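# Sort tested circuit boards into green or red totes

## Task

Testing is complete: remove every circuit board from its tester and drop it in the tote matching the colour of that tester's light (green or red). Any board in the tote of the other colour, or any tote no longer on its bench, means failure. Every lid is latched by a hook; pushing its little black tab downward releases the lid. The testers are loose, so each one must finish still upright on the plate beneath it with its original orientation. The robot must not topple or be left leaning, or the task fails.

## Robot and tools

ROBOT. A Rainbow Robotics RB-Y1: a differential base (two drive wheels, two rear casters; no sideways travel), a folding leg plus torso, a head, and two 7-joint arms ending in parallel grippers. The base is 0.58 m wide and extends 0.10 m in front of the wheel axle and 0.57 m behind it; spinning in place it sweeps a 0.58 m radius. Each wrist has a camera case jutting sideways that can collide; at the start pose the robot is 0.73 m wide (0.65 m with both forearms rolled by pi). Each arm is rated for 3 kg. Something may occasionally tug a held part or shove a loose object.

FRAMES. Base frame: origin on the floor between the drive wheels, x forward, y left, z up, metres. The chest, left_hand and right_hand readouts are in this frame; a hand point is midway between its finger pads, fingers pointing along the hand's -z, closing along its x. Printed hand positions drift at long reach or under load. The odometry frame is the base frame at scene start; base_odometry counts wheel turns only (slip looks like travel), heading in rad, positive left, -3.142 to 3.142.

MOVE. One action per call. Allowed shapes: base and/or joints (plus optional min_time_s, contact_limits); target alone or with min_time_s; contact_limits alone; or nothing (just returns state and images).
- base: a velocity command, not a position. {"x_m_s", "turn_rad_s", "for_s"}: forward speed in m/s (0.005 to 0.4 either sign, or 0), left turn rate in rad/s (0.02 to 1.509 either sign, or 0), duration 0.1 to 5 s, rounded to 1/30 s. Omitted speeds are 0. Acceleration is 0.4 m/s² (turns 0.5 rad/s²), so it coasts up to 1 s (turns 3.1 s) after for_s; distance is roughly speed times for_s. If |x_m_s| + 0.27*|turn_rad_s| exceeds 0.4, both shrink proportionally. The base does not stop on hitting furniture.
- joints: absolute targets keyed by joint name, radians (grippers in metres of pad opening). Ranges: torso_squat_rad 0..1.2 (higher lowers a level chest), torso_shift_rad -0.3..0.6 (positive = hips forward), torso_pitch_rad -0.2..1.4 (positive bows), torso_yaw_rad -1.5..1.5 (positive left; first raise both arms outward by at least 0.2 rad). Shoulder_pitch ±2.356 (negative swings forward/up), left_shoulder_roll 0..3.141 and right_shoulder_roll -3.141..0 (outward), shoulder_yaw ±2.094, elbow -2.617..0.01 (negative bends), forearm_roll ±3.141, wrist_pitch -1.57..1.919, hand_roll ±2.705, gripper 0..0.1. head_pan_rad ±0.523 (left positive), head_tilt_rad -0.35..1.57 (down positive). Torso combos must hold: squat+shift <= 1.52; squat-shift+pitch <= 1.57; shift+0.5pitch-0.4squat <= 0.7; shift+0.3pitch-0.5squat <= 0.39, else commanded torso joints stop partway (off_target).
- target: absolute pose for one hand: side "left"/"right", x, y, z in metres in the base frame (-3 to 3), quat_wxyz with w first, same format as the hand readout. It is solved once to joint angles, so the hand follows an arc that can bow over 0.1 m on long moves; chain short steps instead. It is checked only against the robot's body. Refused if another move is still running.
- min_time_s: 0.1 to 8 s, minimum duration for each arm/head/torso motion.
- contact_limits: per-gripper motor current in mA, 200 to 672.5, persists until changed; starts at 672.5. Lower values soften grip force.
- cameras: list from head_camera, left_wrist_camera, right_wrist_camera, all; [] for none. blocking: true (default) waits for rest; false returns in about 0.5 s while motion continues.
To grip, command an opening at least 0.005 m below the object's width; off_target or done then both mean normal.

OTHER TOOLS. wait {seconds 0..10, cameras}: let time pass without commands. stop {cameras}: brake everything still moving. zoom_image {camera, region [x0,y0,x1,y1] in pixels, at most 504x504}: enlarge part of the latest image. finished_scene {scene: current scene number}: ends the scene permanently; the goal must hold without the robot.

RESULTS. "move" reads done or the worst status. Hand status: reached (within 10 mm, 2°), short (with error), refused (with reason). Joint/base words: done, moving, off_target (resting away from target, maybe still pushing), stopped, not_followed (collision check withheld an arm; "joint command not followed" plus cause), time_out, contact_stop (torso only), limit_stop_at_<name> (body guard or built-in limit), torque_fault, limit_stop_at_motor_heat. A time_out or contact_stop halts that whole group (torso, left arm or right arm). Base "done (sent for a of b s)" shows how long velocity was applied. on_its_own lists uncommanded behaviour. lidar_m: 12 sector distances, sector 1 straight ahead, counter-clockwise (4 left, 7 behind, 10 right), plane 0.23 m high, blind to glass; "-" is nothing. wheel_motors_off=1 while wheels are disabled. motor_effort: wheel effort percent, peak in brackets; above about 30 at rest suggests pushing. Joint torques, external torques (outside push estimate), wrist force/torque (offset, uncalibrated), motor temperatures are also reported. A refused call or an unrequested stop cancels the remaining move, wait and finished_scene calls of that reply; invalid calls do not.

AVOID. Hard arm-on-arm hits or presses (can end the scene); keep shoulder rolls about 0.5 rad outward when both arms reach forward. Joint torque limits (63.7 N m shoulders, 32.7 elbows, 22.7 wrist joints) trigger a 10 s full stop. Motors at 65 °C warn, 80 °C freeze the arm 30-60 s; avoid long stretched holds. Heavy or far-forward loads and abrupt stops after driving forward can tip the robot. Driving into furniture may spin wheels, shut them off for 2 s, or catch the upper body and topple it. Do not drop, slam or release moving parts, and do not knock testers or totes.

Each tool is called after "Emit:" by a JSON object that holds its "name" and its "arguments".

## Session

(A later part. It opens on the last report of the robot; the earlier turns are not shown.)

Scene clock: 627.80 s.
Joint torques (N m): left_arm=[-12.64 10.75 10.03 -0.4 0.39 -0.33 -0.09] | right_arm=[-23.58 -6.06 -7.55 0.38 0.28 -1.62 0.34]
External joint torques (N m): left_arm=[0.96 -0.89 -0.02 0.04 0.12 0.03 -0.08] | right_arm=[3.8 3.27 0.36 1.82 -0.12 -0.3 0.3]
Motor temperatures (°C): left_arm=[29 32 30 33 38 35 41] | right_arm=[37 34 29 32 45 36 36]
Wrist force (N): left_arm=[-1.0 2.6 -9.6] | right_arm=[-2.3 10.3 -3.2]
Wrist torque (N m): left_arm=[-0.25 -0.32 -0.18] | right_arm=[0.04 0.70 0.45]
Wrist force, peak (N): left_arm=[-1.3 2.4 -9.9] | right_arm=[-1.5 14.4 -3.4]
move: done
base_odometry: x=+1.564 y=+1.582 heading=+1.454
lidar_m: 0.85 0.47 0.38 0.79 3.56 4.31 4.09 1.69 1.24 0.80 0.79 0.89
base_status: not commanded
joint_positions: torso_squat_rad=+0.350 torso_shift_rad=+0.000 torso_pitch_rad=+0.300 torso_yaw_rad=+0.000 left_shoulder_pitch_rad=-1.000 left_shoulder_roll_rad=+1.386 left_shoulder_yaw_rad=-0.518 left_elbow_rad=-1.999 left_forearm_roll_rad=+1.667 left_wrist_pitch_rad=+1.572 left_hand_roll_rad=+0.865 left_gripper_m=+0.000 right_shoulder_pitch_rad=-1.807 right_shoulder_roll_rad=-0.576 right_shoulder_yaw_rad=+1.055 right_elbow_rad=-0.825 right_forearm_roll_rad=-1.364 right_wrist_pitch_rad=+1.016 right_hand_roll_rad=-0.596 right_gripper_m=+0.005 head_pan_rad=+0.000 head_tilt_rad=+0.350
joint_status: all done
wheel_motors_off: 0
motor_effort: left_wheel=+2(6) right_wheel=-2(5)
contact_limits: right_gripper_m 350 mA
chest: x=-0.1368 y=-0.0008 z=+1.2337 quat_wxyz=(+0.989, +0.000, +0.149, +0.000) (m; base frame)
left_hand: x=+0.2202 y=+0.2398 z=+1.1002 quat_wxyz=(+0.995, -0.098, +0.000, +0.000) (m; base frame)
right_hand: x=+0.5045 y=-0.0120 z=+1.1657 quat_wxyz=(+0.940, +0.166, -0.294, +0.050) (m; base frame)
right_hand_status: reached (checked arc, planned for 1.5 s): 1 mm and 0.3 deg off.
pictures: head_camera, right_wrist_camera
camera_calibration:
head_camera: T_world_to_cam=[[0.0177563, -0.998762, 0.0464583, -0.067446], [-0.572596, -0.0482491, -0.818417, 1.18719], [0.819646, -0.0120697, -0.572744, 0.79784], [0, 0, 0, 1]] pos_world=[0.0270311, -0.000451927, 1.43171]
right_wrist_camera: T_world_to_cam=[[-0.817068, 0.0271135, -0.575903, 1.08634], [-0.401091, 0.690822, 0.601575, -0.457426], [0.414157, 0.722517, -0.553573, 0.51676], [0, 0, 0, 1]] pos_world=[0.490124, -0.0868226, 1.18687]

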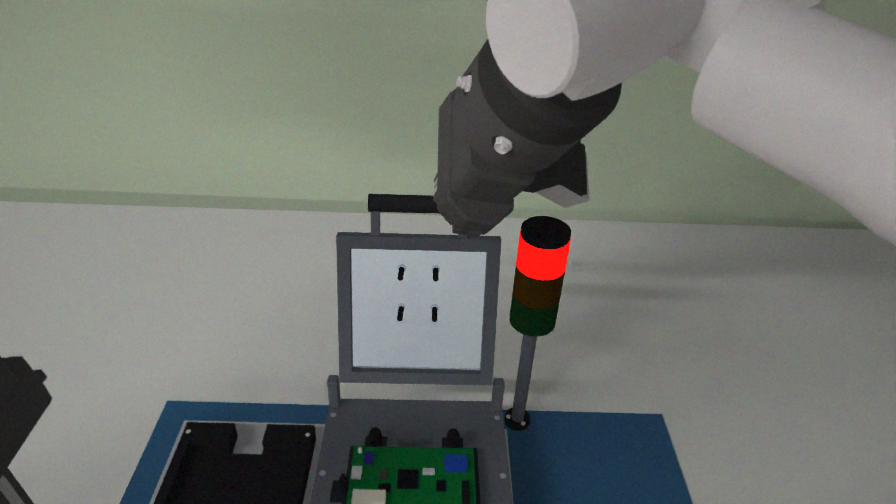

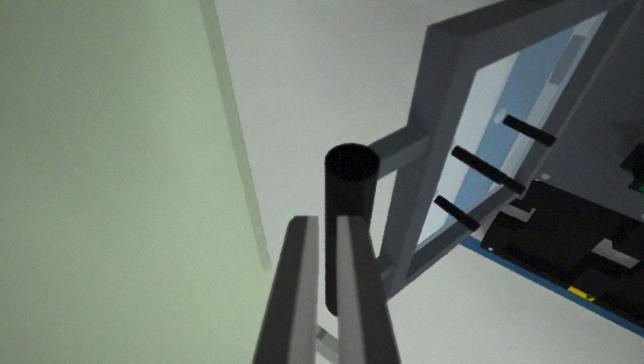

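Emit:
{"name": "move", "arguments": {"target": {"side":"right","x":0.42,"y":-0.02,"z":1.2,"quat_wxyz":[0.985,0.173,0,0]}, "cameras": []}}

Emit:
{"name": "move", "arguments": {"joints": {"right_gripper_m":0.1,"head_tilt_rad":0.75}, "contact_limits": {"right_gripper_m":450}, "cameras": []}}

Emit:
{"name": "move", "arguments": {"target": {"side":"right","x":0.385,"y":0.017,"z":1.06,"quat_wxyz":[1,0,0,0]}, "cameras": ["head_camera","right_wrist_camera","left_wrist_camera"]}}

Scene clock: 644.93 s.
Joint torques (N m): left_arm=[-12.66 10.93 10.11 -0.43 0.43 -0.31 -0.05] | right_arm=[-23.86 -8.44 -4.03 -1.18 -0.34 -0.86 -0.07]
External joint torques (N m): left_arm=[0.94 -0.7 0.05 0.01 0.15 0.04 -0.05] | right_arm=[3.08 1.16 -0.94 0.98 0.04 -0.37 -0.08]
Motor temperatures (°C): left_arm=[29 32 30 33 38 35 41] | right_arm=[37 34 29 32 45 36 36]
Wrist force (N): left_arm=[-1.2 2.3 -9.8] | right_arm=[1.6 8.4 -12.5]
Wrist torque (N m): left_arm=[-0.23 -0.35 -0.20] | right_arm=[0.10 0.78 0.50]
Wrist force, peak (N): left_arm=[-1.5 2.7 -9.9] | right_arm=[0.8 9.8 -12.3]
move: short
base_odometry: x=+1.564 y=+1.582 heading=+1.454
lidar_m: 0.85 0.46 0.37 0.78 3.57 4.31 4.10 1.69 1.25 0.79 0.79 0.90
base_status: not commanded
joint_positions: torso_squat_rad=+0.350 torso_shift_rad=+0.000 torso_pitch_rad=+0.300 torso_yaw_rad=+0.000 left_shoulder_pitch_rad=-1.000 left_shoulder_roll_rad=+1.386 left_shoulder_yaw_rad=-0.518 left_elbow_rad=-1.999 left_forearm_roll_rad=+1.667 left_wrist_pitch_rad=+1.572 left_hand_roll_rad=+0.865 left_gripper_m=+0.000 right_shoulder_pitch_rad=-2.040 right_shoulder_roll_rad=-0.410 right_shoulder_yaw_rad=+0.980 right_elbow_rad=-0.267 right_forearm_roll_rad=-1.671 right_wrist_pitch_rad=+1.573 right_hand_roll_rad=-0.414 right_gripper_m=+0.005 head_pan_rad=+0.000 head_tilt_rad=+0.350
joint_status: all done
wheel_motors_off: 0
motor_effort: left_wheel=+5(6) right_wheel=-2(5)
contact_limits: right_gripper_m 350 mA
chest: x=-0.1367 y=-0.0007 z=+1.2337 quat_wxyz=(+0.989, +0.000, +0.149, +0.000) (m; base frame)
left_hand: x=+0.2203 y=+0.2398 z=+1.1000 quat_wxyz=(+0.995, -0.098, +0.000, +0.000) (m; base frame)
right_hand: x=+0.4196 y=-0.0201 z=+1.2000 quat_wxyz=(+0.982, +0.185, -0.044, -0.008) (m; base frame)
right_hand_status: short (checked arc, as near as the solve gets, planned for 0.9 s): 0 mm and 5.3 deg off. The place is met; only the turn is off.
pictures: none
No camera images: "cameras" was empty.

Scene clock: 646.57 s.
Joint torques (N m): left_arm=[-12.73 10.96 10.22 -0.33 0.49 -0.25 -0.04] | right_arm=[-23.85 -8.69 -3.92 -1.3 -0.29 -0.82 0.02]
External joint torques (N m): left_arm=[0.87 -0.67 0.16 0.11 0.21 0.11 -0.04] | right_arm=[3.09 0.92 -0.83 0.86 0.09 -0.33 0.02]
Motor temperatures (°C): left_arm=[29 32 30 33 38 35 41] | right_arm=[37 34 29 32 45 36 36]
Wrist force (N): left_arm=[-1.1 2.6 -9.7] | right_arm=[1.7 8.7 -12.7]
Wrist torque (N m): left_arm=[-0.25 -0.31 -0.19] | right_arm=[0.04 0.82 0.51]
Wrist force, peak (N): left_arm=[-1.2 2.7 -9.8] | right_arm=[1.9 8.8 -12.7]
move: done
base_odometry: x=+1.564 y=+1.582 heading=+1.454
lidar_m: 0.86 0.47 0.38 0.79 3.57 4.31 4.09 1.68 1.24 0.81 0.79 0.89
base_status: not commanded
joint_positions: torso_squat_rad=+0.350 torso_shift_rad=+0.000 torso_pitch_rad=+0.300 torso_yaw_rad=+0.000 left_shoulder_pitch_rad=-1.000 left_shoulder_roll_rad=+1.386 left_shoulder_yaw_rad=-0.518 left_elbow_rad=-1.999 left_forearm_roll_rad=+1.667 left_wrist_pitch_rad=+1.572 left_hand_roll_rad=+0.865 left_gripper_m=+0.000 right_shoulder_pitch_rad=-2.040 right_shoulder_roll_rad=-0.410 right_shoulder_yaw_rad=+0.980 right_elbow_rad=-0.267 right_forearm_roll_rad=-1.671 right_wrist_pitch_rad=+1.573 right_hand_roll_rad=-0.414 right_gripper_m=+0.099 head_pan_rad=+0.000 head_tilt_rad=+0.750
joint_status: all done
wheel_motors_off: 0
motor_effort: left_wheel=+4(6) right_wheel=-4(4)
contact_limits: right_gripper_m 450 mA
chest: x=-0.1367 y=-0.0007 z=+1.2337 quat_wxyz=(+0.989, +0.000, +0.149, +0.000) (m; base frame)
left_hand: x=+0.2203 y=+0.2398 z=+1.1000 quat_wxyz=(+0.995, -0.098, +0.000, +0.000) (m; base frame)
right_hand: x=+0.4196 y=-0.0201 z=+1.2000 quat_wxyz=(+0.982, +0.185, -0.044, -0.008) (m; base frame)
pictures: none
No camera images: "cameras" was empty.

Scene clock: 647.50 s.
Joint torques (N m): left_arm=[-12.51 10.9 10.02 -0.33 0.32 -0.27 0] | right_arm=[-24.84 -10.16 -2.27 0.22 0.14 -0.32 0.06]
External joint torques (N m): left_arm=[1.09 -0.74 -0.04 0.11 0.04 0.08 0] | right_arm=[1.33 -0.93 0.27 0.83 -0.14 -0.16 0.05]
Motor temperatures (°C): left_arm=[29 32 30 33 38 35 41] | right_arm=[37 34 29 32 45 36 36]
Wrist force (N): left_arm=[-1.3 2.8 -9.6] | right_arm=[1.8 10.8 -13.2]
Wrist torque (N m): left_arm=[-0.27 -0.33 -0.19] | right_arm=[-0.07 0.82 0.51]
Wrist force, peak (N): left_arm=[-1.0 2.8 -9.7] | right_arm=[1.6 11.4 -13.7]
move: short
base_odometry: x=+1.564 y=+1.582 heading=+1.454
lidar_m: 0.85 0.46 0.38 0.79 3.57 4.31 4.09 1.69 1.24 0.81 0.80 0.89
base_status: not commanded
joint_positions: torso_squat_rad=+0.350 torso_shift_rad=+0.000 torso_pitch_rad=+0.300 torso_yaw_rad=+0.000 left_shoulder_pitch_rad=-1.000 left_shoulder_roll_rad=+1.386 left_shoulder_yaw_rad=-0.518 left_elbow_rad=-1.999 left_forearm_roll_rad=+1.667 left_wrist_pitch_rad=+1.572 left_hand_roll_rad=+0.865 left_gripper_m=+0.000 right_shoulder_pitch_rad=-1.914 right_shoulder_roll_rad=-0.135 right_shoulder_yaw_rad=+1.179 right_elbow_rad=-0.267 right_forearm_roll_rad=-1.489 right_wrist_pitch_rad=+1.474 right_hand_roll_rad=-0.584 right_gripper_m=+0.099 head_pan_rad=+0.000 head_tilt_rad=+0.750
joint_status: all done
wheel_motors_off: 0
motor_effort: left_wheel=+5(7) right_wheel=-3(4)
contact_limits: right_gripper_m 450 mA
chest: x=-0.1366 y=-0.0007 z=+1.2337 quat_wxyz=(+0.989, +0.000, +0.149, +0.000) (m; base frame)
left_hand: x=+0.2204 y=+0.2398 z=+1.1000 quat_wxyz=(+0.995, -0.098, +0.000, +0.000) (m; base frame)
right_hand: x=+0.3843 y=+0.0170 z=+1.0600 quat_wxyz=(+0.999, +0.015, -0.031, +0.000) (m; base frame)
right_hand_status: short (checked arc, as near as the solve gets, planned for 0.6 s): 1 mm and 4.0 deg off. The place is met; only the turn is off.
pictures: head_camera, left_wrist_camera, right_wrist_camera
camera_calibration:
head_camera: T_world_to_cam=[[0.0348849, -0.998749, 0.0358338, -0.0513266], [-0.846243, -0.0485945, -0.530576, 0.763596], [0.531653, -0.011815, -0.84688, 1.17013], [0, 0, 0, 1]] pos_world=[0.0258766, -0.000330734, 1.39794]
left_wrist_camera: T_world_to_cam=[[0.999797, 0.0126392, -0.0156685, -0.207451], [0.0197883, -0.760016, 0.649603, -0.502385], [-0.00369786, -0.649782, -0.760112, 1.0618], [0, 0, 0, 1]] pos_world=[0.221276, 0.310741, 1.13019]
right_wrist_camera: T_world_to_cam=[[-0.996637, 0.0212752, -0.0791285, 0.469025], [-0.0185392, 0.882111, 0.470677, -0.473562], [0.0798139, 0.470562, -0.87875, 0.964495], [0, 0, 0, 1]] pos_world=[0.381688, -0.0460991, 1.10756]

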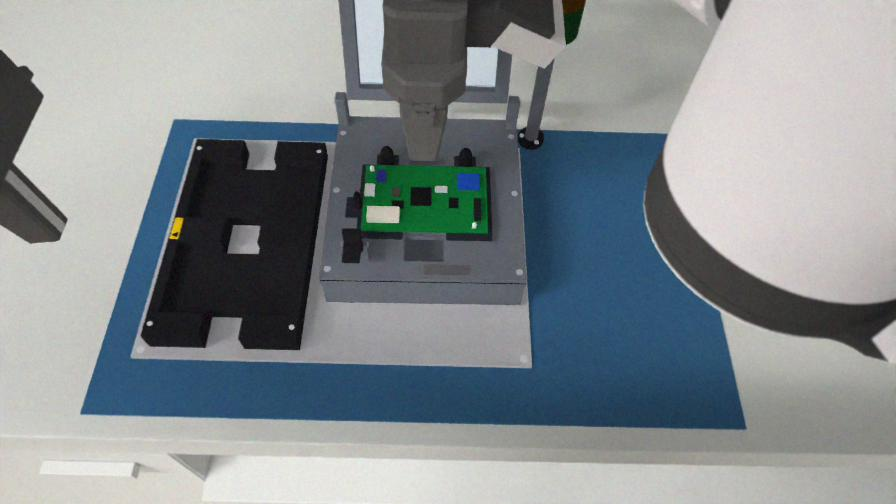

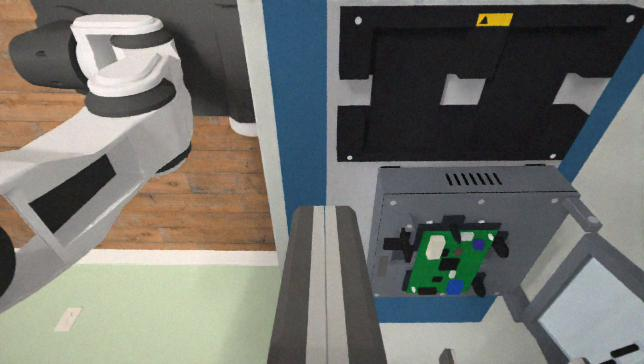

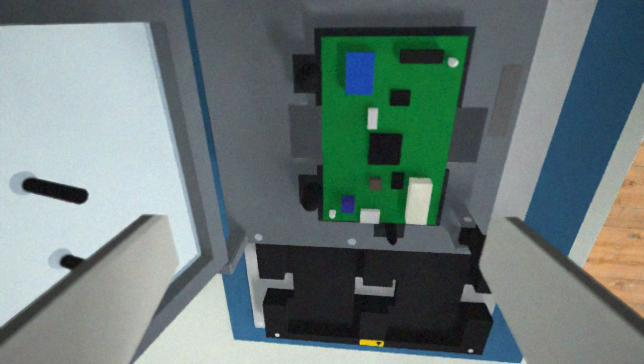

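Emit:
{"name": "move", "arguments": {"target": {"side":"right","x":0.36,"y":0.015,"z":1.0,"quat_wxyz":[0.9962,0.0872,0,0]}, "cameras": ["head_camera","right_wrist_camera"]}}

Scene clock: 664.47 s.
Joint torques (N m): left_arm=[-12.4 11.22 10 -0.39 0.44 -0.32 -0.04] | right_arm=[-24.02 -7.32 -7.72 -1.48 -0.3 -0.41 0.04]
External joint torques (N m): left_arm=[1.2 -0.41 -0.06 0.06 0.16 0.03 -0.04] | right_arm=[1.86 0.38 -1.03 0.16 -0.29 -0.15 0.04]
Motor temperatures (°C): left_arm=[29 32 30 33 38 35 41] | right_arm=[37 34 29 32 45 36 36]
Wrist force (N): left_arm=[-1.5 2.3 -9.6] | right_arm=[2.2 9.4 -12.9]
Wrist torque (N m): left_arm=[-0.23 -0.37 -0.19] | right_arm=[0.04 0.84 0.50]
Wrist force, peak (N): left_arm=[-1.3 2.7 -9.9] | right_arm=[2.1 11.0 -13.1]
move: done
base_odometry: x=+1.564 y=+1.582 heading=+1.454
lidar_m: 0.85 0.45 0.38 0.79 3.57 4.30 4.10 1.69 1.25 0.81 0.79 0.89
base_status: not commanded
joint_positions: torso_squat_rad=+0.350 torso_shift_rad=+0.000 torso_pitch_rad=+0.300 torso_yaw_rad=+0.000 left_shoulder_pitch_rad=-1.000 left_shoulder_roll_rad=+1.386 left_shoulder_yaw_rad=-0.518 left_elbow_rad=-1.999 left_forearm_roll_rad=+1.667 left_wrist_pitch_rad=+1.572 left_hand_roll_rad=+0.865 left_gripper_m=+0.000 right_shoulder_pitch_rad=-1.676 right_shoulder_roll_rad=-0.349 right_shoulder_yaw_rad=+1.151 right_elbow_rad=-0.732 right_forearm_roll_rad=-1.506 right_wrist_pitch_rad=+1.357 right_hand_roll_rad=-0.749 right_gripper_m=+0.099 head_pan_rad=+0.000 head_tilt_rad=+0.750
joint_status: all done
wheel_motors_off: 0
motor_effort: left_wheel=+5(6) right_wheel=-3(5)
contact_limits: right_gripper_m 450 mA
chest: x=-0.1366 y=-0.0008 z=+1.2337 quat_wxyz=(+0.989, +0.000, +0.149, +0.000) (m; base frame)
left_hand: x=+0.2204 y=+0.2398 z=+1.1000 quat_wxyz=(+0.995, -0.098, +0.000, +0.000) (m; base frame)
right_hand: x=+0.3599 y=+0.0149 z=+1.0001 quat_wxyz=(+0.996, +0.087, +0.001, +0.000) (m; base frame)
right_hand_status: reached (checked arc, planned for 0.8 s): 0 mm and 0.1 deg off.
pictures: head_camera, right_wrist_camera
camera_calibration:
head_camera: T_world_to_cam=[[0.034817, -0.998754, 0.0357618, -0.0513031], [-0.846239, -0.0484988, -0.530592, 0.763603], [0.531665, -0.0117894, -0.846873, 1.17013], [0, 0, 0, 1]] pos_world=[0.0258604, -0.000410201, 1.39795]
right_wrist_camera: T_world_to_cam=[[-0.999694, 0.0222469, -0.0108469, 0.372802], [0.0114964, 0.805489, 0.592499, -0.575466], [0.0219183, 0.592193, -0.805498, 0.860552], [0, 0, 0, 1]] pos_world=[0.360441, -0.0543753, 1.03818]

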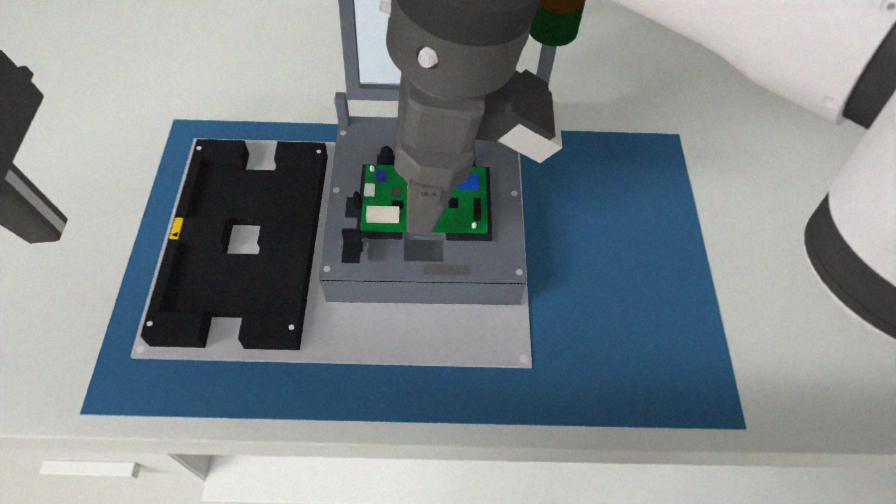

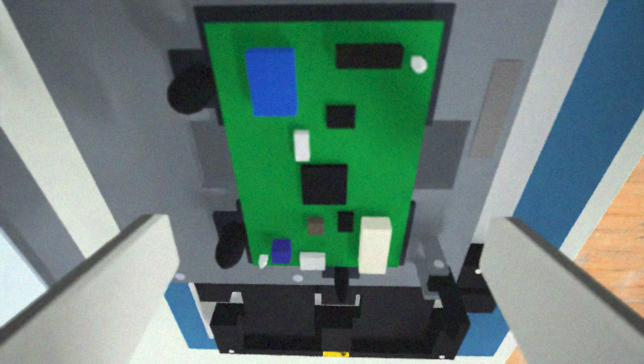

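Emit:
{"name": "move", "arguments": {"target": {"side":"right","x":0.36,"y":0.019,"z":0.972,"quat_wxyz":[0.9992,0.03,0,0]}, "cameras": ["head_camera","right_wrist_camera"]}}

Emit:
{"name": "zoom_image", "arguments": {"camera": "head_camera", "region": [330, 120, 530, 290]}}

Scene clock: 674.07 s.
Joint torques (N m): left_arm=[-12.52 10.91 10.14 -0.36 0.39 -0.41 0] | right_arm=[-23.82 -7.68 -3.28 -0.29 0.13 -0.32 0.04]
External joint torques (N m): left_arm=[1.08 -0.72 0.09 0.08 0.12 -0.05 0] | right_arm=[1.84 -0.27 0.75 0.82 -0.03 -0.2 0.04]
Motor temperatures (°C): left_arm=[29 32 30 33 38 35 41] | right_arm=[37 34 29 32 45 36 36]
Wrist force (N): left_arm=[-1.3 2.7 -9.5] | right_arm=[1.9 10.3 -12.8]
Wrist torque (N m): left_arm=[-0.26 -0.34 -0.19] | right_arm=[-0.01 0.80 0.54]
Wrist force, peak (N): left_arm=[-1.5 2.8 -9.8] | right_arm=[1.9 11.1 -13.2]
move: done
base_odometry: x=+1.564 y=+1.582 heading=+1.454
lidar_m: 0.86 0.46 0.38 0.78 3.57 4.31 4.10 1.68 1.25 0.80 0.80 0.89
base_status: not commanded
joint_positions: torso_squat_rad=+0.350 torso_shift_rad=+0.000 torso_pitch_rad=+0.300 torso_yaw_rad=+0.000 left_shoulder_pitch_rad=-1.000 left_shoulder_roll_rad=+1.386 left_shoulder_yaw_rad=-0.518 left_elbow_rad=-1.999 left_forearm_roll_rad=+1.667 left_wrist_pitch_rad=+1.572 left_hand_roll_rad=+0.865 left_gripper_m=+0.000 right_shoulder_pitch_rad=-1.716 right_shoulder_roll_rad=-0.160 right_shoulder_yaw_rad=+1.202 right_elbow_rad=-0.434 right_forearm_roll_rad=-1.462 right_wrist_pitch_rad=+1.353 right_hand_roll_rad=-0.664 right_gripper_m=+0.099 head_pan_rad=+0.000 head_tilt_rad=+0.750
joint_status: all done
wheel_motors_off: 0
motor_effort: left_wheel=+5(6) right_wheel=-2(5)
contact_limits: right_gripper_m 450 mA
chest: x=-0.1366 y=-0.0008 z=+1.2337 quat_wxyz=(+0.989, +0.000, +0.149, +0.000) (m; base frame)
left_hand: x=+0.2204 y=+0.2398 z=+1.1000 quat_wxyz=(+0.995, -0.098, +0.000, +0.000) (m; base frame)
right_hand: x=+0.3594 y=+0.0189 z=+0.9721 quat_wxyz=(+0.999, +0.032, -0.003, +0.000) (m; base frame)
right_hand_status: reached (checked arc, planned for 0.6 s): 1 mm and 0.4 deg off.
pictures: head_camera, right_wrist_camera
camera_calibration:
head_camera: T_world_to_cam=[[0.0348459, -0.998753, 0.0357565, -0.0512915], [-0.846233, -0.0485206, -0.530599, 0.763611], [0.531672, -0.0117691, -0.846868, 1.17012], [0, 0, 0, 1]] pos_world=[0.0258571, -0.000405325, 1.39795]
right_wrist_camera: T_world_to_cam=[[-0.999511, 0.021935, -0.0222913, 0.38293], [0.00785456, 0.866004, 0.499975, -0.472012], [0.0302713, 0.499555, -0.865753, 0.892999], [0, 0, 0, 1]] pos_world=[0.359418, -0.0457376, 1.01765]

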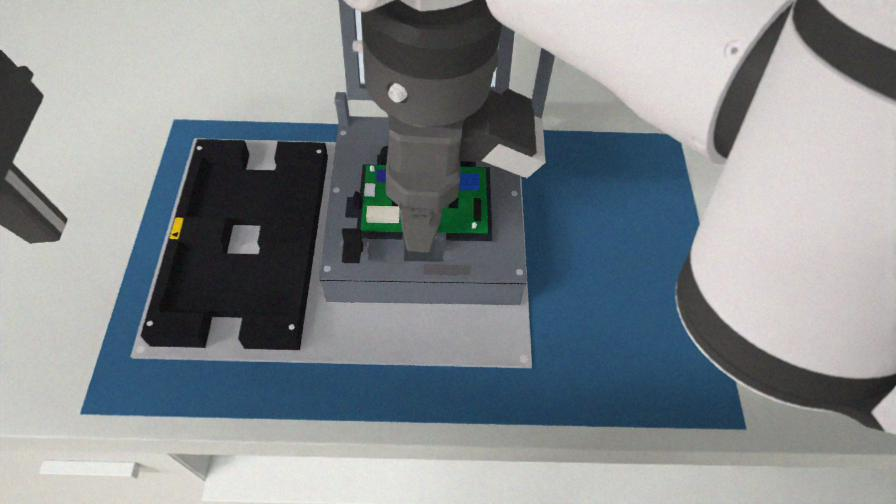

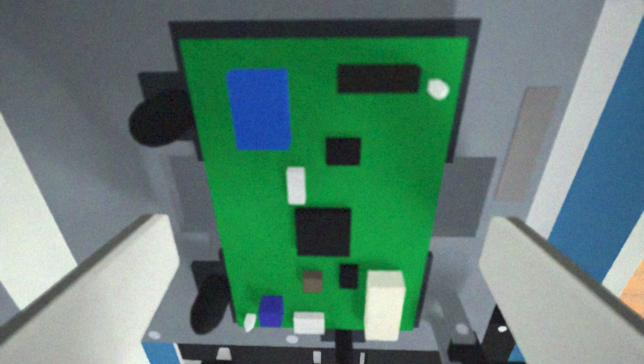

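Scaled by 2.520 from the camera's 896x504 image, which has a finer 1280x720 frame.

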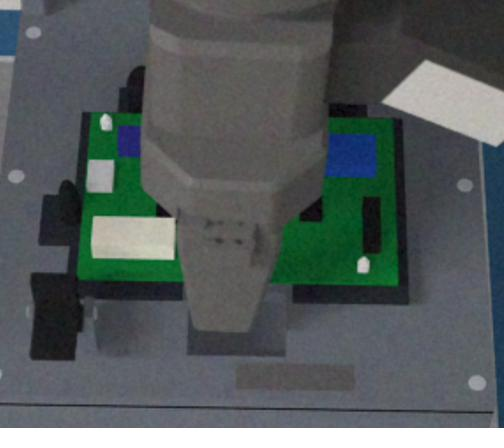

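Emit:
{"name": "move", "arguments": {"target": {"side":"right","x":0.361,"y":0.017,"z":0.955,"quat_wxyz":[0.9992,0.03,0,0]}, "cameras": []}}

Emit:
{"name": "move", "arguments": {"target": {"side":"right","x":0.361,"y":0.017,"z":0.943,"quat_wxyz":[0.9992,0.03,0,0]}, "min_time_s": 1, "cameras": ["head_camera","right_wrist_camera"]}}

Emit:
{"name": "zoom_image", "arguments": {"camera": "head_camera", "region": [330, 120, 530, 290]}}

Scene clock: 685.27 s.
Joint torques (N m): left_arm=[-12.61 10.81 9.93 -0.33 0.45 -0.33 -0.1] | right_arm=[-23.07 -5.93 -2.87 -0.29 0.09 -0.32 0.07]
External joint torques (N m): left_arm=[0.99 -0.82 -0.13 0.11 0.17 0.02 -0.1] | right_arm=[2.37 1.25 -0.09 0.76 -0.07 -0.21 0.07]
Motor temperatures (°C): left_arm=[29 32 30 33 38 35 41] | right_arm=[37 34 29 32 45 36 36]
Wrist force (N): left_arm=[-1.2 2.8 -9.3] | right_arm=[2.4 10.6 -12.6]
Wrist torque (N m): left_arm=[-0.28 -0.33 -0.18] | right_arm=[-0.04 0.87 0.53]
Wrist force, peak (N): left_arm=[-1.1 2.5 -9.9] | right_arm=[1.5 11.0 -13.8]
move: done
base_odometry: x=+1.564 y=+1.582 heading=+1.454
lidar_m: 0.85 0.46 0.38 0.78 3.57 4.31 4.09 1.69 1.25 0.80 0.79 0.89
base_status: not commanded
joint_positions: torso_squat_rad=+0.350 torso_shift_rad=+0.000 torso_pitch_rad=+0.300 torso_yaw_rad=+0.000 left_shoulder_pitch_rad=-1.000 left_shoulder_roll_rad=+1.386 left_shoulder_yaw_rad=-0.518 left_elbow_rad=-1.999 left_forearm_roll_rad=+1.667 left_wrist_pitch_rad=+1.572 left_hand_roll_rad=+0.865 left_gripper_m=+0.000 right_shoulder_pitch_rad=-1.708 right_shoulder_roll_rad=-0.093 right_shoulder_yaw_rad=+1.200 right_elbow_rad=-0.293 right_forearm_roll_rad=-1.464 right_wrist_pitch_rad=+1.311 right_hand_roll_rad=-0.585 right_gripper_m=+0.099 head_pan_rad=+0.000 head_tilt_rad=+0.750
joint_status: all done
wheel_motors_off: 0
motor_effort: left_wheel=+5(6) right_wheel=-3(4)
contact_limits: right_gripper_m 450 mA
chest: x=-0.1366 y=-0.0008 z=+1.2337 quat_wxyz=(+0.989, +0.000, +0.149, +0.000) (m; base frame)
left_hand: x=+0.2204 y=+0.2398 z=+1.1000 quat_wxyz=(+0.995, -0.098, +0.000, +0.000) (m; base frame)
right_hand: x=+0.3605 y=+0.0166 z=+0.9552 quat_wxyz=(+0.999, +0.033, -0.006, +0.000) (m; base frame)
right_hand_status: reached (checked arc, planned for 0.4 s): 1 mm and 0.8 deg off.
pictures: none
No camera images: "cameras" was empty.

Scene clock: 686.60 s.
Joint torques (N m): left_arm=[-12.54 10.8 9.82 -0.32 0.44 -0.31 -0.08] | right_arm=[-3.64 0.01 0.99 1.03 0.5 -4.01 1.03]
External joint torques (N m): left_arm=[1.07 -0.82 -0.24 0.11 0.17 0.05 -0.07] | right_arm=[21.7 7.03 3.54 2.07 0.33 -3.85 1.03]
Motor temperatures (°C): left_arm=[29 32 30 33 38 35 41] | right_arm=[37 34 29 32 45 36 36]
Wrist force (N): left_arm=[-1.4 2.3 -9.7] | right_arm=[-21.1 4.7 43.9]
Wrist torque (N m): left_arm=[-0.22 -0.37 -0.21] | right_arm=[-0.64 -1.38 -0.21]
Wrist force, peak (N): left_arm=[-1.4 2.7 -9.7] | right_arm=[-21.7 4.3 45.1]
move: done
base_odometry: x=+1.564 y=+1.582 heading=+1.454
lidar_m: 0.85 0.46 0.39 0.78 3.57 4.30 4.10 1.69 1.24 0.81 0.79 0.89
base_status: not commanded
joint_positions: torso_squat_rad=+0.350 torso_shift_rad=-0.001 torso_pitch_rad=+0.298 torso_yaw_rad=+0.000 left_shoulder_pitch_rad=-1.000 left_shoulder_roll_rad=+1.386 left_shoulder_yaw_rad=-0.518 left_elbow_rad=-1.999 left_forearm_roll_rad=+1.667 left_wrist_pitch_rad=+1.572 left_hand_roll_rad=+0.865 left_gripper_m=+0.000 right_shoulder_pitch_rad=-1.694 right_shoulder_roll_rad=-0.077 right_shoulder_yaw_rad=+1.202 right_elbow_rad=-0.267 right_forearm_roll_rad=-1.458 right_wrist_pitch_rad=+1.275 right_hand_roll_rad=-0.571 right_gripper_m=+0.099 head_pan_rad=+0.000 head_tilt_rad=+0.750
joint_status: all done
wheel_motors_off: 0
motor_effort: left_wheel=+4(6) right_wheel=-3(6)
contact_limits: right_gripper_m 450 mA
chest: x=-0.1379 y=-0.0008 z=+1.2338 quat_wxyz=(+0.989, +0.001, +0.148, +0.000) (m; base frame)
left_hand: x=+0.2194 y=+0.2397 z=+1.1010 quat_wxyz=(+0.995, -0.098, -0.001, +0.000) (m; base frame)
right_hand: x=+0.3615 y=+0.0170 z=+0.9471 quat_wxyz=(+0.999, +0.036, -0.015, +0.000) (m; base frame)
right_hand_status: reached (checked arc, as near as the solve gets, planned for 1.0 s): 4 mm and 1.9 deg off.
pictures: head_camera, right_wrist_camera
camera_calibration:
head_camera: T_world_to_cam=[[0.0346295, -0.998759, 0.0357983, -0.0513903], [-0.845025, -0.0483866, -0.532532, 0.765129], [0.533604, -0.0118091, -0.845652, 1.16971], [0, 0, 0, 1]] pos_world=[0.0241709, -0.000491227, 1.39846]
right_wrist_camera: T_world_to_cam=[[-0.998693, 0.0231246, -0.0455885, 0.406314], [-0.00319097, 0.861886, 0.507092, -0.46056], [0.0510184, 0.506575, -0.860685, 0.859841], [0, 0, 0, 1]] pos_world=[0.360446, -0.0480197, 0.992122]

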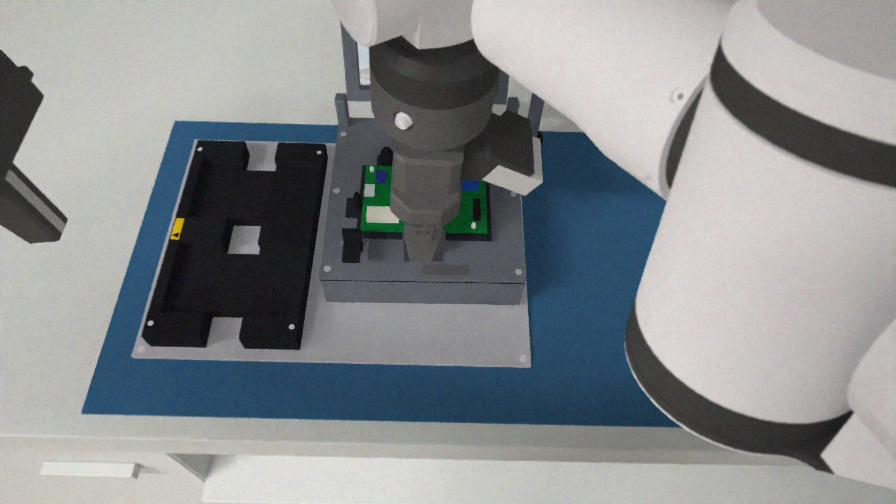

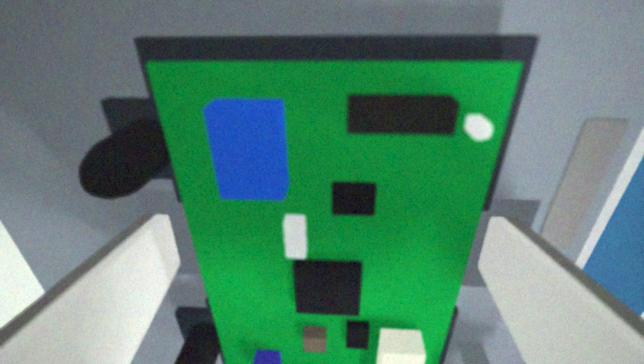

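Scaled by 2.520 from the camera's 896x504 image, which has a finer 1280x720 frame.

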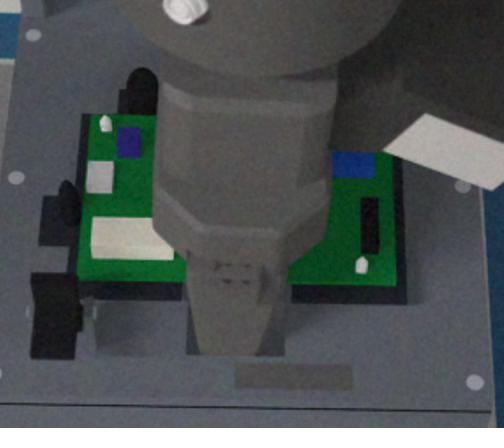

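Emit:
{"name": "move", "arguments": {"target": {"side":"right","x":0.361,"y":0.017,"z":0.9505,"quat_wxyz":[0.9992,0.033,-0.006,0]}, "cameras": []}}

Emit:
{"name": "move", "arguments": {"joints": {"right_gripper_m":0.072}, "contact_limits": {"right_gripper_m":300}, "cameras": ["head_camera","right_wrist_camera"]}}

Emit:
{"name": "zoom_image", "arguments": {"camera": "head_camera", "region": [330, 120, 530, 290]}}

Scene clock: 699.10 s.
Joint torques (N m): left_arm=[-12.51 11.09 9.94 -0.42 0.56 -0.25 0.04] | right_arm=[-18.39 -4.32 -1.73 -0.38 -0.32 -0.06 0.29]
External joint torques (N m): left_arm=[1.09 -0.54 -0.12 0.02 0.28 0.1 0.04] | right_arm=[6.99 2.77 0.82 0.67 -0.47 0.08 0.29]
Motor temperatures (°C): left_arm=[29 32 30 33 38 35 41] | right_arm=[37 34 29 32 45 37 36]
Wrist force (N): left_arm=[-1.5 2.4 -9.7] | right_arm=[1.1 10.4 -2.7]
Wrist torque (N m): left_arm=[-0.23 -0.37 -0.19] | right_arm=[-0.13 0.29 0.50]
Wrist force, peak (N): left_arm=[-1.5 2.6 -9.9] | right_arm=[-21.3 5.3 44.2]
move: done
base_odometry: x=+1.564 y=+1.582 heading=+1.454
lidar_m: 0.85 0.46 0.38 0.79 3.56 4.31 4.09 1.68 1.24 0.80 0.79 0.90
base_status: not commanded
joint_positions: torso_squat_rad=+0.350 torso_shift_rad=+0.000 torso_pitch_rad=+0.299 torso_yaw_rad=+0.000 left_shoulder_pitch_rad=-1.000 left_shoulder_roll_rad=+1.386 left_shoulder_yaw_rad=-0.518 left_elbow_rad=-1.999 left_forearm_roll_rad=+1.667 left_wrist_pitch_rad=+1.572 left_hand_roll_rad=+0.865 left_gripper_m=+0.000 right_shoulder_pitch_rad=-1.702 right_shoulder_roll_rad=-0.080 right_shoulder_yaw_rad=+1.199 right_elbow_rad=-0.267 right_forearm_roll_rad=-1.462 right_wrist_pitch_rad=+1.289 right_hand_roll_rad=-0.569 right_gripper_m=+0.099 head_pan_rad=+0.000 head_tilt_rad=+0.750
joint_status: all done
wheel_motors_off: 0
motor_effort: left_wheel=+4(7) right_wheel=-5(8)
contact_limits: right_gripper_m 450 mA
chest: x=-0.1369 y=-0.0008 z=+1.2337 quat_wxyz=(+0.989, +0.000, +0.149, +0.000) (m; base frame)
left_hand: x=+0.2202 y=+0.2397 z=+1.1002 quat_wxyz=(+0.995, -0.098, +0.000, +0.000) (m; base frame)
right_hand: x=+0.3618 y=+0.0170 z=+0.9504 quat_wxyz=(+0.999, +0.035, -0.011, +0.000) (m; base frame)
right_hand_status: reached (checked arc, planned for 0.1 s): 1 mm and 0.6 deg off.
pictures: none
No camera images: "cameras" was empty.

Scene clock: 699.90 s.
Joint torques (N m): left_arm=[-12.6 10.88 9.88 -0.4 0.54 -0.26 -0.05] | right_arm=[-21.96 -5.22 -2.02 -0.28 -0.15 -0.35 0.34]
External joint torques (N m): left_arm=[1 -0.76 -0.18 0.04 0.26 0.1 -0.05] | right_arm=[3.42 1.86 0.53 0.77 -0.31 -0.21 0.33]
Motor temperatures (°C): left_arm=[29 32 30 33 38 35 41] | right_arm=[37 34 29 32 45 37 36]
Wrist force (N): left_arm=[-1.2 2.5 -9.4] | right_arm=[0.6 10.5 -12.2]
Wrist torque (N m): left_arm=[-0.22 -0.33 -0.19] | right_arm=[-0.05 0.91 0.53]
Wrist force, peak (N): left_arm=[-1.6 2.6 -9.8] | right_arm=[1.8 10.3 -13.5]
move: done
base_odometry: x=+1.564 y=+1.582 heading=+1.454
lidar_m: 0.86 0.46 0.38 0.79 3.57 4.30 4.10 1.69 1.25 0.79 0.80 0.90
base_status: not commanded
joint_positions: torso_squat_rad=+0.350 torso_shift_rad=+0.000 torso_pitch_rad=+0.300 torso_yaw_rad=+0.000 left_shoulder_pitch_rad=-1.000 left_shoulder_roll_rad=+1.386 left_shoulder_yaw_rad=-0.518 left_elbow_rad=-1.999 left_forearm_roll_rad=+1.667 left_wrist_pitch_rad=+1.572 left_hand_roll_rad=+0.865 left_gripper_m=+0.000 right_shoulder_pitch_rad=-1.701 right_shoulder_roll_rad=-0.079 right_shoulder_yaw_rad=+1.199 right_elbow_rad=-0.267 right_forearm_roll_rad=-1.462 right_wrist_pitch_rad=+1.289 right_hand_roll_rad=-0.569 right_gripper_m=+0.072 head_pan_rad=+0.000 head_tilt_rad=+0.750
joint_status: all done
wheel_motors_off: 0
motor_effort: left_wheel=+4(5) right_wheel=-5(6)
contact_limits: right_gripper_m 300 mA
chest: x=-0.1367 y=-0.0008 z=+1.2337 quat_wxyz=(+0.989, +0.000, +0.149, +0.000) (m; base frame)
left_hand: x=+0.2203 y=+0.2397 z=+1.1001 quat_wxyz=(+0.995, -0.098, +0.000, +0.000) (m; base frame)
right_hand: x=+0.3616 y=+0.0169 z=+0.9498 quat_wxyz=(+0.999, +0.035, -0.010, +0.000) (m; base frame)
pictures: head_camera, right_wrist_camera
camera_calibration:
head_camera: T_world_to_cam=[[0.0347854, -0.998755, 0.0357493, -0.0513081], [-0.846143, -0.0484676, -0.530747, 0.763731], [0.531819, -0.0117868, -0.846776, 1.17009], [0, 0, 0, 1]] pos_world=[0.025734, -0.000436507, 1.39799]
right_wrist_camera: T_world_to_cam=[[-0.999087, 0.022635, -0.0362232, 0.39772], [0.00116918, 0.86222, 0.506533, -0.462854], [0.0426977, 0.506028, -0.86146, 0.865894], [0, 0, 0, 1]] pos_world=[0.360926, -0.048087, 0.99479]

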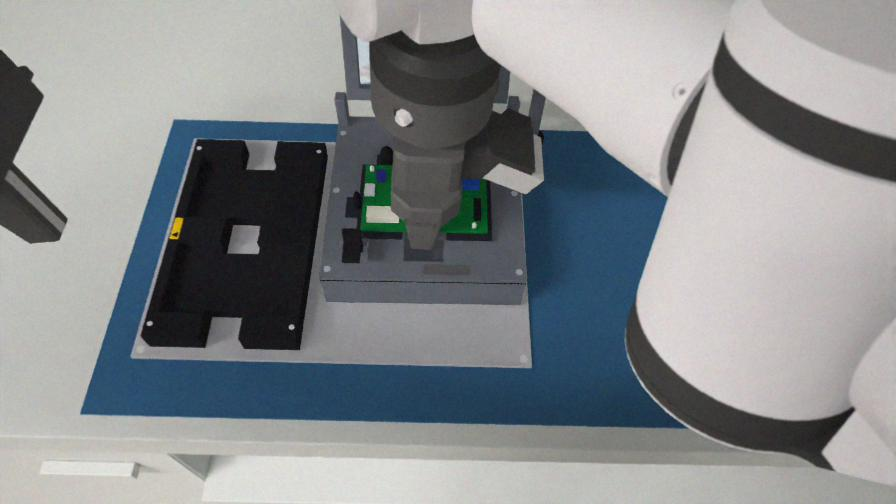

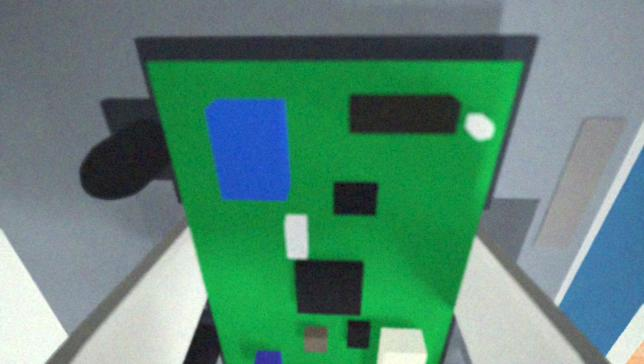

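Scaled by 2.520 from the camera's 896x504 image, which has a finer 1280x720 frame.

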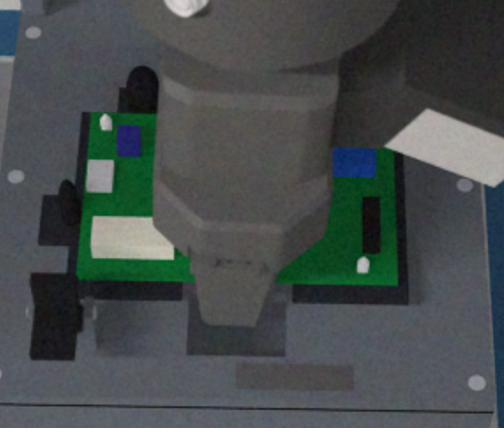

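Emit:
{"name": "move", "arguments": {"joints": {"right_gripper_m":0.055}, "cameras": ["head_camera","right_wrist_camera"]}}

Emit:
{"name": "zoom_image", "arguments": {"camera": "head_camera", "region": [330, 120, 530, 290]}}

Scene clock: 705.47 s.
Joint torques (N m): left_arm=[-12.68 11.02 10.05 -0.31 0.44 -0.35 -0.01] | right_arm=[-22.4 -5.58 -1.99 -0.2 0.23 -1.25 0.23]
External joint torques (N m): left_arm=[0.92 -0.62 -0.01 0.13 0.17 0 0] | right_arm=[2.97 1.49 0.56 0.85 0.08 -1.11 0.23]
Motor temperatures (°C): left_arm=[29 32 30 33 38 35 41] | right_arm=[37 34 28 32 45 37 36]
Wrist force (N): left_arm=[-1.2 2.6 -9.4] | right_arm=[-3.3 9.6 -10.1]
Wrist torque (N m): left_arm=[-0.24 -0.34 -0.19] | right_arm=[-0.03 0.94 0.59]
Wrist force, peak (N): left_arm=[-1.5 2.6 -9.8] | right_arm=[0.5 10.7 -12.8]
move: off_target
base_odometry: x=+1.564 y=+1.582 heading=+1.454
lidar_m: 0.86 0.46 0.39 0.79 3.57 4.31 4.10 1.69 1.24 0.80 0.80 0.90
base_status: not commanded
joint_positions: torso_squat_rad=+0.350 torso_shift_rad=+0.000 torso_pitch_rad=+0.300 torso_yaw_rad=+0.000 left_shoulder_pitch_rad=-1.000 left_shoulder_roll_rad=+1.386 left_shoulder_yaw_rad=-0.518 left_elbow_rad=-1.999 left_forearm_roll_rad=+1.667 left_wrist_pitch_rad=+1.572 left_hand_roll_rad=+0.865 left_gripper_m=+0.000 right_shoulder_pitch_rad=-1.701 right_shoulder_roll_rad=-0.079 right_shoulder_yaw_rad=+1.199 right_elbow_rad=-0.267 right_forearm_roll_rad=-1.463 right_wrist_pitch_rad=+1.289 right_hand_roll_rad=-0.569 right_gripper_m=+0.071 head_pan_rad=+0.000 head_tilt_rad=+0.750
joint_status: right_gripper_m off_target (ended at +0.071, target +0.055)
wheel_motors_off: 0
motor_effort: left_wheel=+2(4) right_wheel=-6(6)
contact_limits: right_gripper_m 300 mA
chest: x=-0.1367 y=-0.0008 z=+1.2337 quat_wxyz=(+0.989, +0.000, +0.149, +0.000) (m; base frame)
left_hand: x=+0.2203 y=+0.2397 z=+1.1001 quat_wxyz=(+0.995, -0.098, +0.000, +0.000) (m; base frame)
right_hand: x=+0.3614 y=+0.0169 z=+0.9497 quat_wxyz=(+0.999, +0.035, -0.010, +0.000) (m; base frame)
pictures: head_camera, right_wrist_camera
camera_calibration:
head_camera: T_world_to_cam=[[0.0347851, -0.998755, 0.0357495, -0.0513083], [-0.846142, -0.0484674, -0.530749, 0.763731], [0.531821, -0.011787, -0.846775, 1.17009], [0, 0, 0, 1]] pos_world=[0.0257322, -0.000436502, 1.39799]
right_wrist_camera: T_world_to_cam=[[-0.999105, 0.0225391, -0.0357938, 0.397168], [0.00130616, 0.862244, 0.506492, -0.462851], [0.0422788, 0.505992, -0.861502, 0.865998], [0, 0, 0, 1]] pos_world=[0.360804, -0.0480491, 0.994705]

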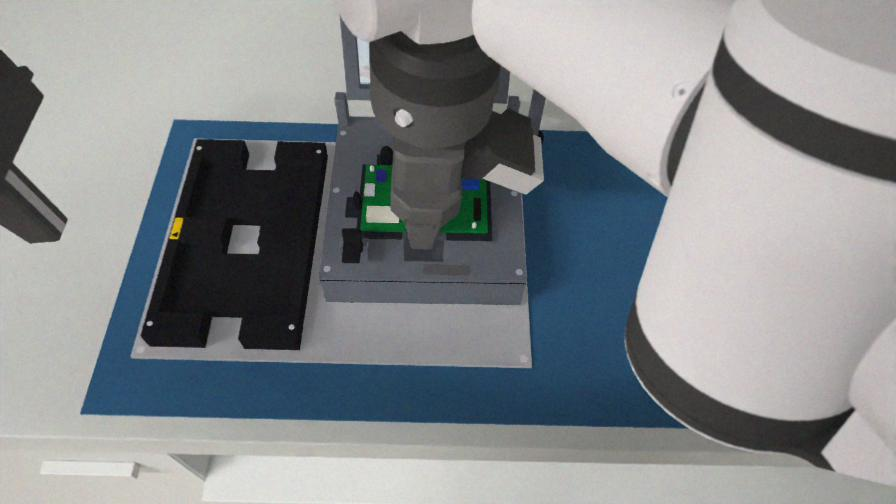

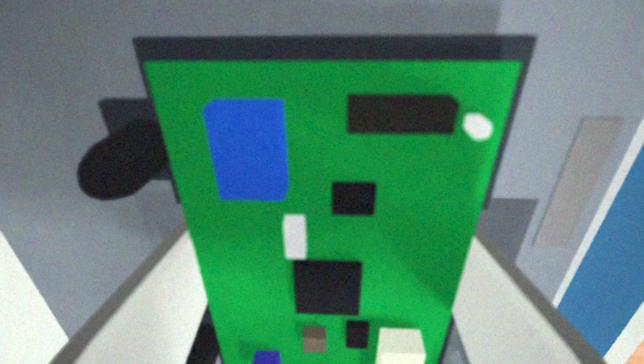

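Scaled by 2.520 from the camera's 896x504 image, which has a finer 1280x720 frame.

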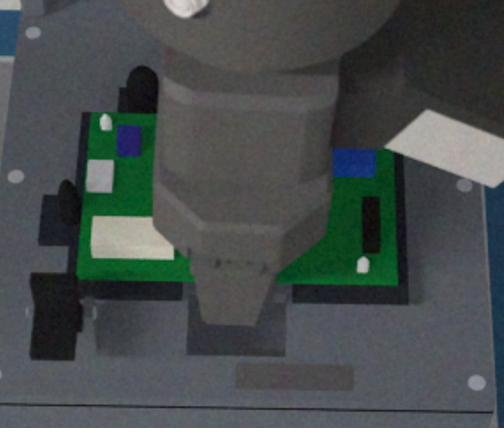

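Emit:
{"name": "move", "arguments": {"contact_limits": {"right_gripper_m": 450}, "cameras": []}}

Emit:
{"name": "move", "arguments": {"target": {"side":"right","x":0.358,"y":0.015,"z":0.985,"quat_wxyz":[0.9994,0.035,-0.01,0]}, "min_time_s": 3}}

Scene clock: 727.03 s.
Joint torques (N m): left_arm=[-12.71 11.02 10.3 -0.34 0.45 -0.29 0.02] | right_arm=[-22.51 -5.54 -1.76 -0.25 0.19 -1.21 0.29]
External joint torques (N m): left_arm=[0.89 -0.61 0.24 0.11 0.17 0.06 0.03] | right_arm=[2.86 1.54 0.78 0.81 0.03 -1.07 0.29]
Motor temperatures (°C): left_arm=[29 32 30 33 38 35 41] | right_arm=[37 34 28 32 45 36 36]
Wrist force (N): left_arm=[-1.2 2.4 -9.5] | right_arm=[-2.3 9.7 -10.5]
Wrist torque (N m): left_arm=[-0.23 -0.31 -0.20] | right_arm=[-0.04 0.96 0.59]
Wrist force, peak (N): left_arm=[-1.5 2.7 -9.8] | right_arm=[-2.7 9.9 -11.2]
base_odometry: x=+1.564 y=+1.582 heading=+1.454
lidar_m: 0.86 0.46 0.38 0.79 3.57 4.31 4.10 1.69 1.24 0.81 0.80 0.89
base_status: not commanded
joint_positions: torso_squat_rad=+0.350 torso_shift_rad=+0.000 torso_pitch_rad=+0.300 torso_yaw_rad=+0.000 left_shoulder_pitch_rad=-1.000 left_shoulder_roll_rad=+1.386 left_shoulder_yaw_rad=-0.518 left_elbow_rad=-1.999 left_forearm_roll_rad=+1.667 left_wrist_pitch_rad=+1.572 left_hand_roll_rad=+0.865 left_gripper_m=+0.000 right_shoulder_pitch_rad=-1.701 right_shoulder_roll_rad=-0.079 right_shoulder_yaw_rad=+1.199 right_elbow_rad=-0.267 right_forearm_roll_rad=-1.463 right_wrist_pitch_rad=+1.289 right_hand_roll_rad=-0.569 right_gripper_m=+0.070 head_pan_rad=+0.000 head_tilt_rad=+0.750
joint_status: not commanded
wheel_motors_off: 0
motor_effort: left_wheel=+3(5) right_wheel=-5(5)
contact_limits: right_gripper_m 450 mA
chest: x=-0.1367 y=-0.0008 z=+1.2337 quat_wxyz=(+0.989, +0.000, +0.149, +0.000) (m; base frame)
left_hand: x=+0.2203 y=+0.2397 z=+1.1001 quat_wxyz=(+0.995, -0.098, +0.000, +0.000) (m; base frame)
right_hand: x=+0.3614 y=+0.0169 z=+0.9497 quat_wxyz=(+0.999, +0.035, -0.010, +0.000) (m; base frame)
pictures: none
No camera images: "cameras" was empty.

Scene clock: 730.37 s.
Joint torques (N m): left_arm=[-12.69 10.99 9.81 -0.33 0.4 -0.29 -0.04] | right_arm=[-29.23 -14.07 -4.94 0.1 1.11 1.18 -0.88]
External joint torques (N m): left_arm=[0.91 -0.65 -0.24 0.11 0.12 0.07 -0.04] | right_arm=[-3.51 -6.57 0.62 1.3 0.95 1.31 -0.89]
Motor temperatures (°C): left_arm=[29 32 30 33 38 35 41] | right_arm=[37 34 28 32 45 36 36]
Wrist force (N): left_arm=[-1.4 2.6 -9.6] | right_arm=[2.7 16.2 -26.6]
Wrist torque (N m): left_arm=[-0.25 -0.36 -0.20] | right_arm=[0.07 0.83 0.96]
Wrist force, peak (N): left_arm=[-1.4 2.6 -9.8] | right_arm=[3.0 16.2 -26.8]
move: done
base_odometry: x=+1.564 y=+1.582 heading=+1.454
lidar_m: 0.86 0.46 0.38 0.78 3.58 4.31 4.10 1.69 1.24 0.81 0.80 0.90
base_status: not commanded
joint_positions: torso_squat_rad=+0.350 torso_shift_rad=+0.000 torso_pitch_rad=+0.300 torso_yaw_rad=+0.000 left_shoulder_pitch_rad=-1.000 left_shoulder_roll_rad=+1.386 left_shoulder_yaw_rad=-0.518 left_elbow_rad=-1.999 left_forearm_roll_rad=+1.667 left_wrist_pitch_rad=+1.572 left_hand_roll_rad=+0.865 left_gripper_m=+0.000 right_shoulder_pitch_rad=-1.704 right_shoulder_roll_rad=-0.250 right_shoulder_yaw_rad=+1.203 right_elbow_rad=-0.614 right_forearm_roll_rad=-1.455 right_wrist_pitch_rad=+1.376 right_hand_roll_rad=-0.752 right_gripper_m=+0.070 head_pan_rad=+0.000 head_tilt_rad=+0.750
joint_status: all done
wheel_motors_off: 0
motor_effort: left_wheel=+5(5) right_wheel=-5(7)
contact_limits: right_gripper_m 450 mA
chest: x=-0.1364 y=-0.0007 z=+1.2337 quat_wxyz=(+0.989, +0.000, +0.150, +0.000) (m; base frame)
left_hand: x=+0.2205 y=+0.2398 z=+1.0999 quat_wxyz=(+0.995, -0.098, +0.000, +0.000) (m; base frame)
right_hand: x=+0.3569 y=+0.0159 z=+0.9840 quat_wxyz=(+0.999, +0.034, -0.005, +0.001) (m; base frame)
right_hand_status: reached (checked arc, planned for 3.0 s): 2 mm and 0.6 deg off.
pictures: head_camera, left_wrist_camera, right_wrist_camera
camera_calibration:
head_camera: T_world_to_cam=[[0.0349365, -0.99875, 0.035749, -0.0512486], [-0.846406, -0.0485895, -0.530317, 0.763387], [0.531391, -0.0117308, -0.847045, 1.17019], [0, 0, 0, 1]] pos_world=[0.0260994, -0.00036477, 1.39787]
left_wrist_camera: T_world_to_cam=[[0.999792, 0.0126714, -0.0159799, -0.207238], [0.0200149, -0.760058, 0.649547, -0.502297], [-0.00391499, -0.649732, -0.760153, 1.06179], [0, 0, 0, 1]] pos_world=[0.221405, 0.31073, 1.13008]
right_wrist_camera: T_world_to_cam=[[-0.999492, 0.0192441, -0.0253995, 0.383891], [0.00382101, 0.863686, 0.504017, -0.477843], [0.0316365, 0.503664, -0.86332, 0.901874], [0, 0, 0, 1]] pos_world=[0.356989, -0.0489226, 1.0292]

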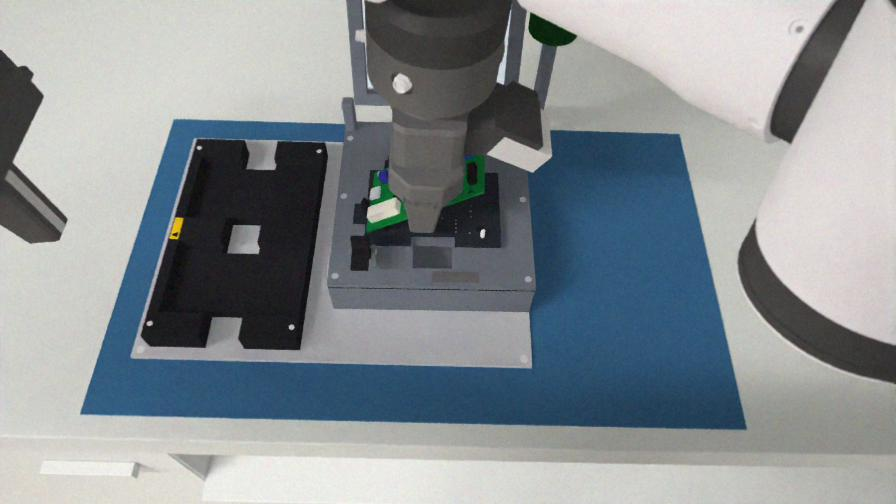

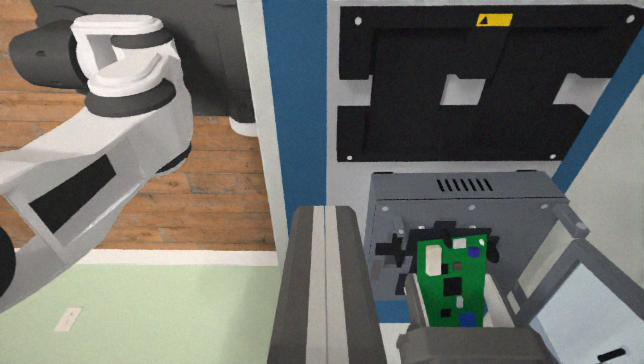

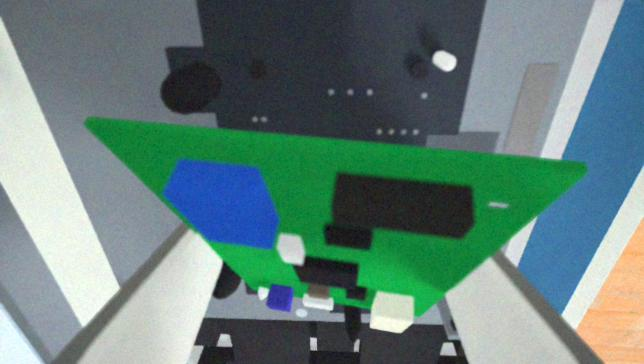

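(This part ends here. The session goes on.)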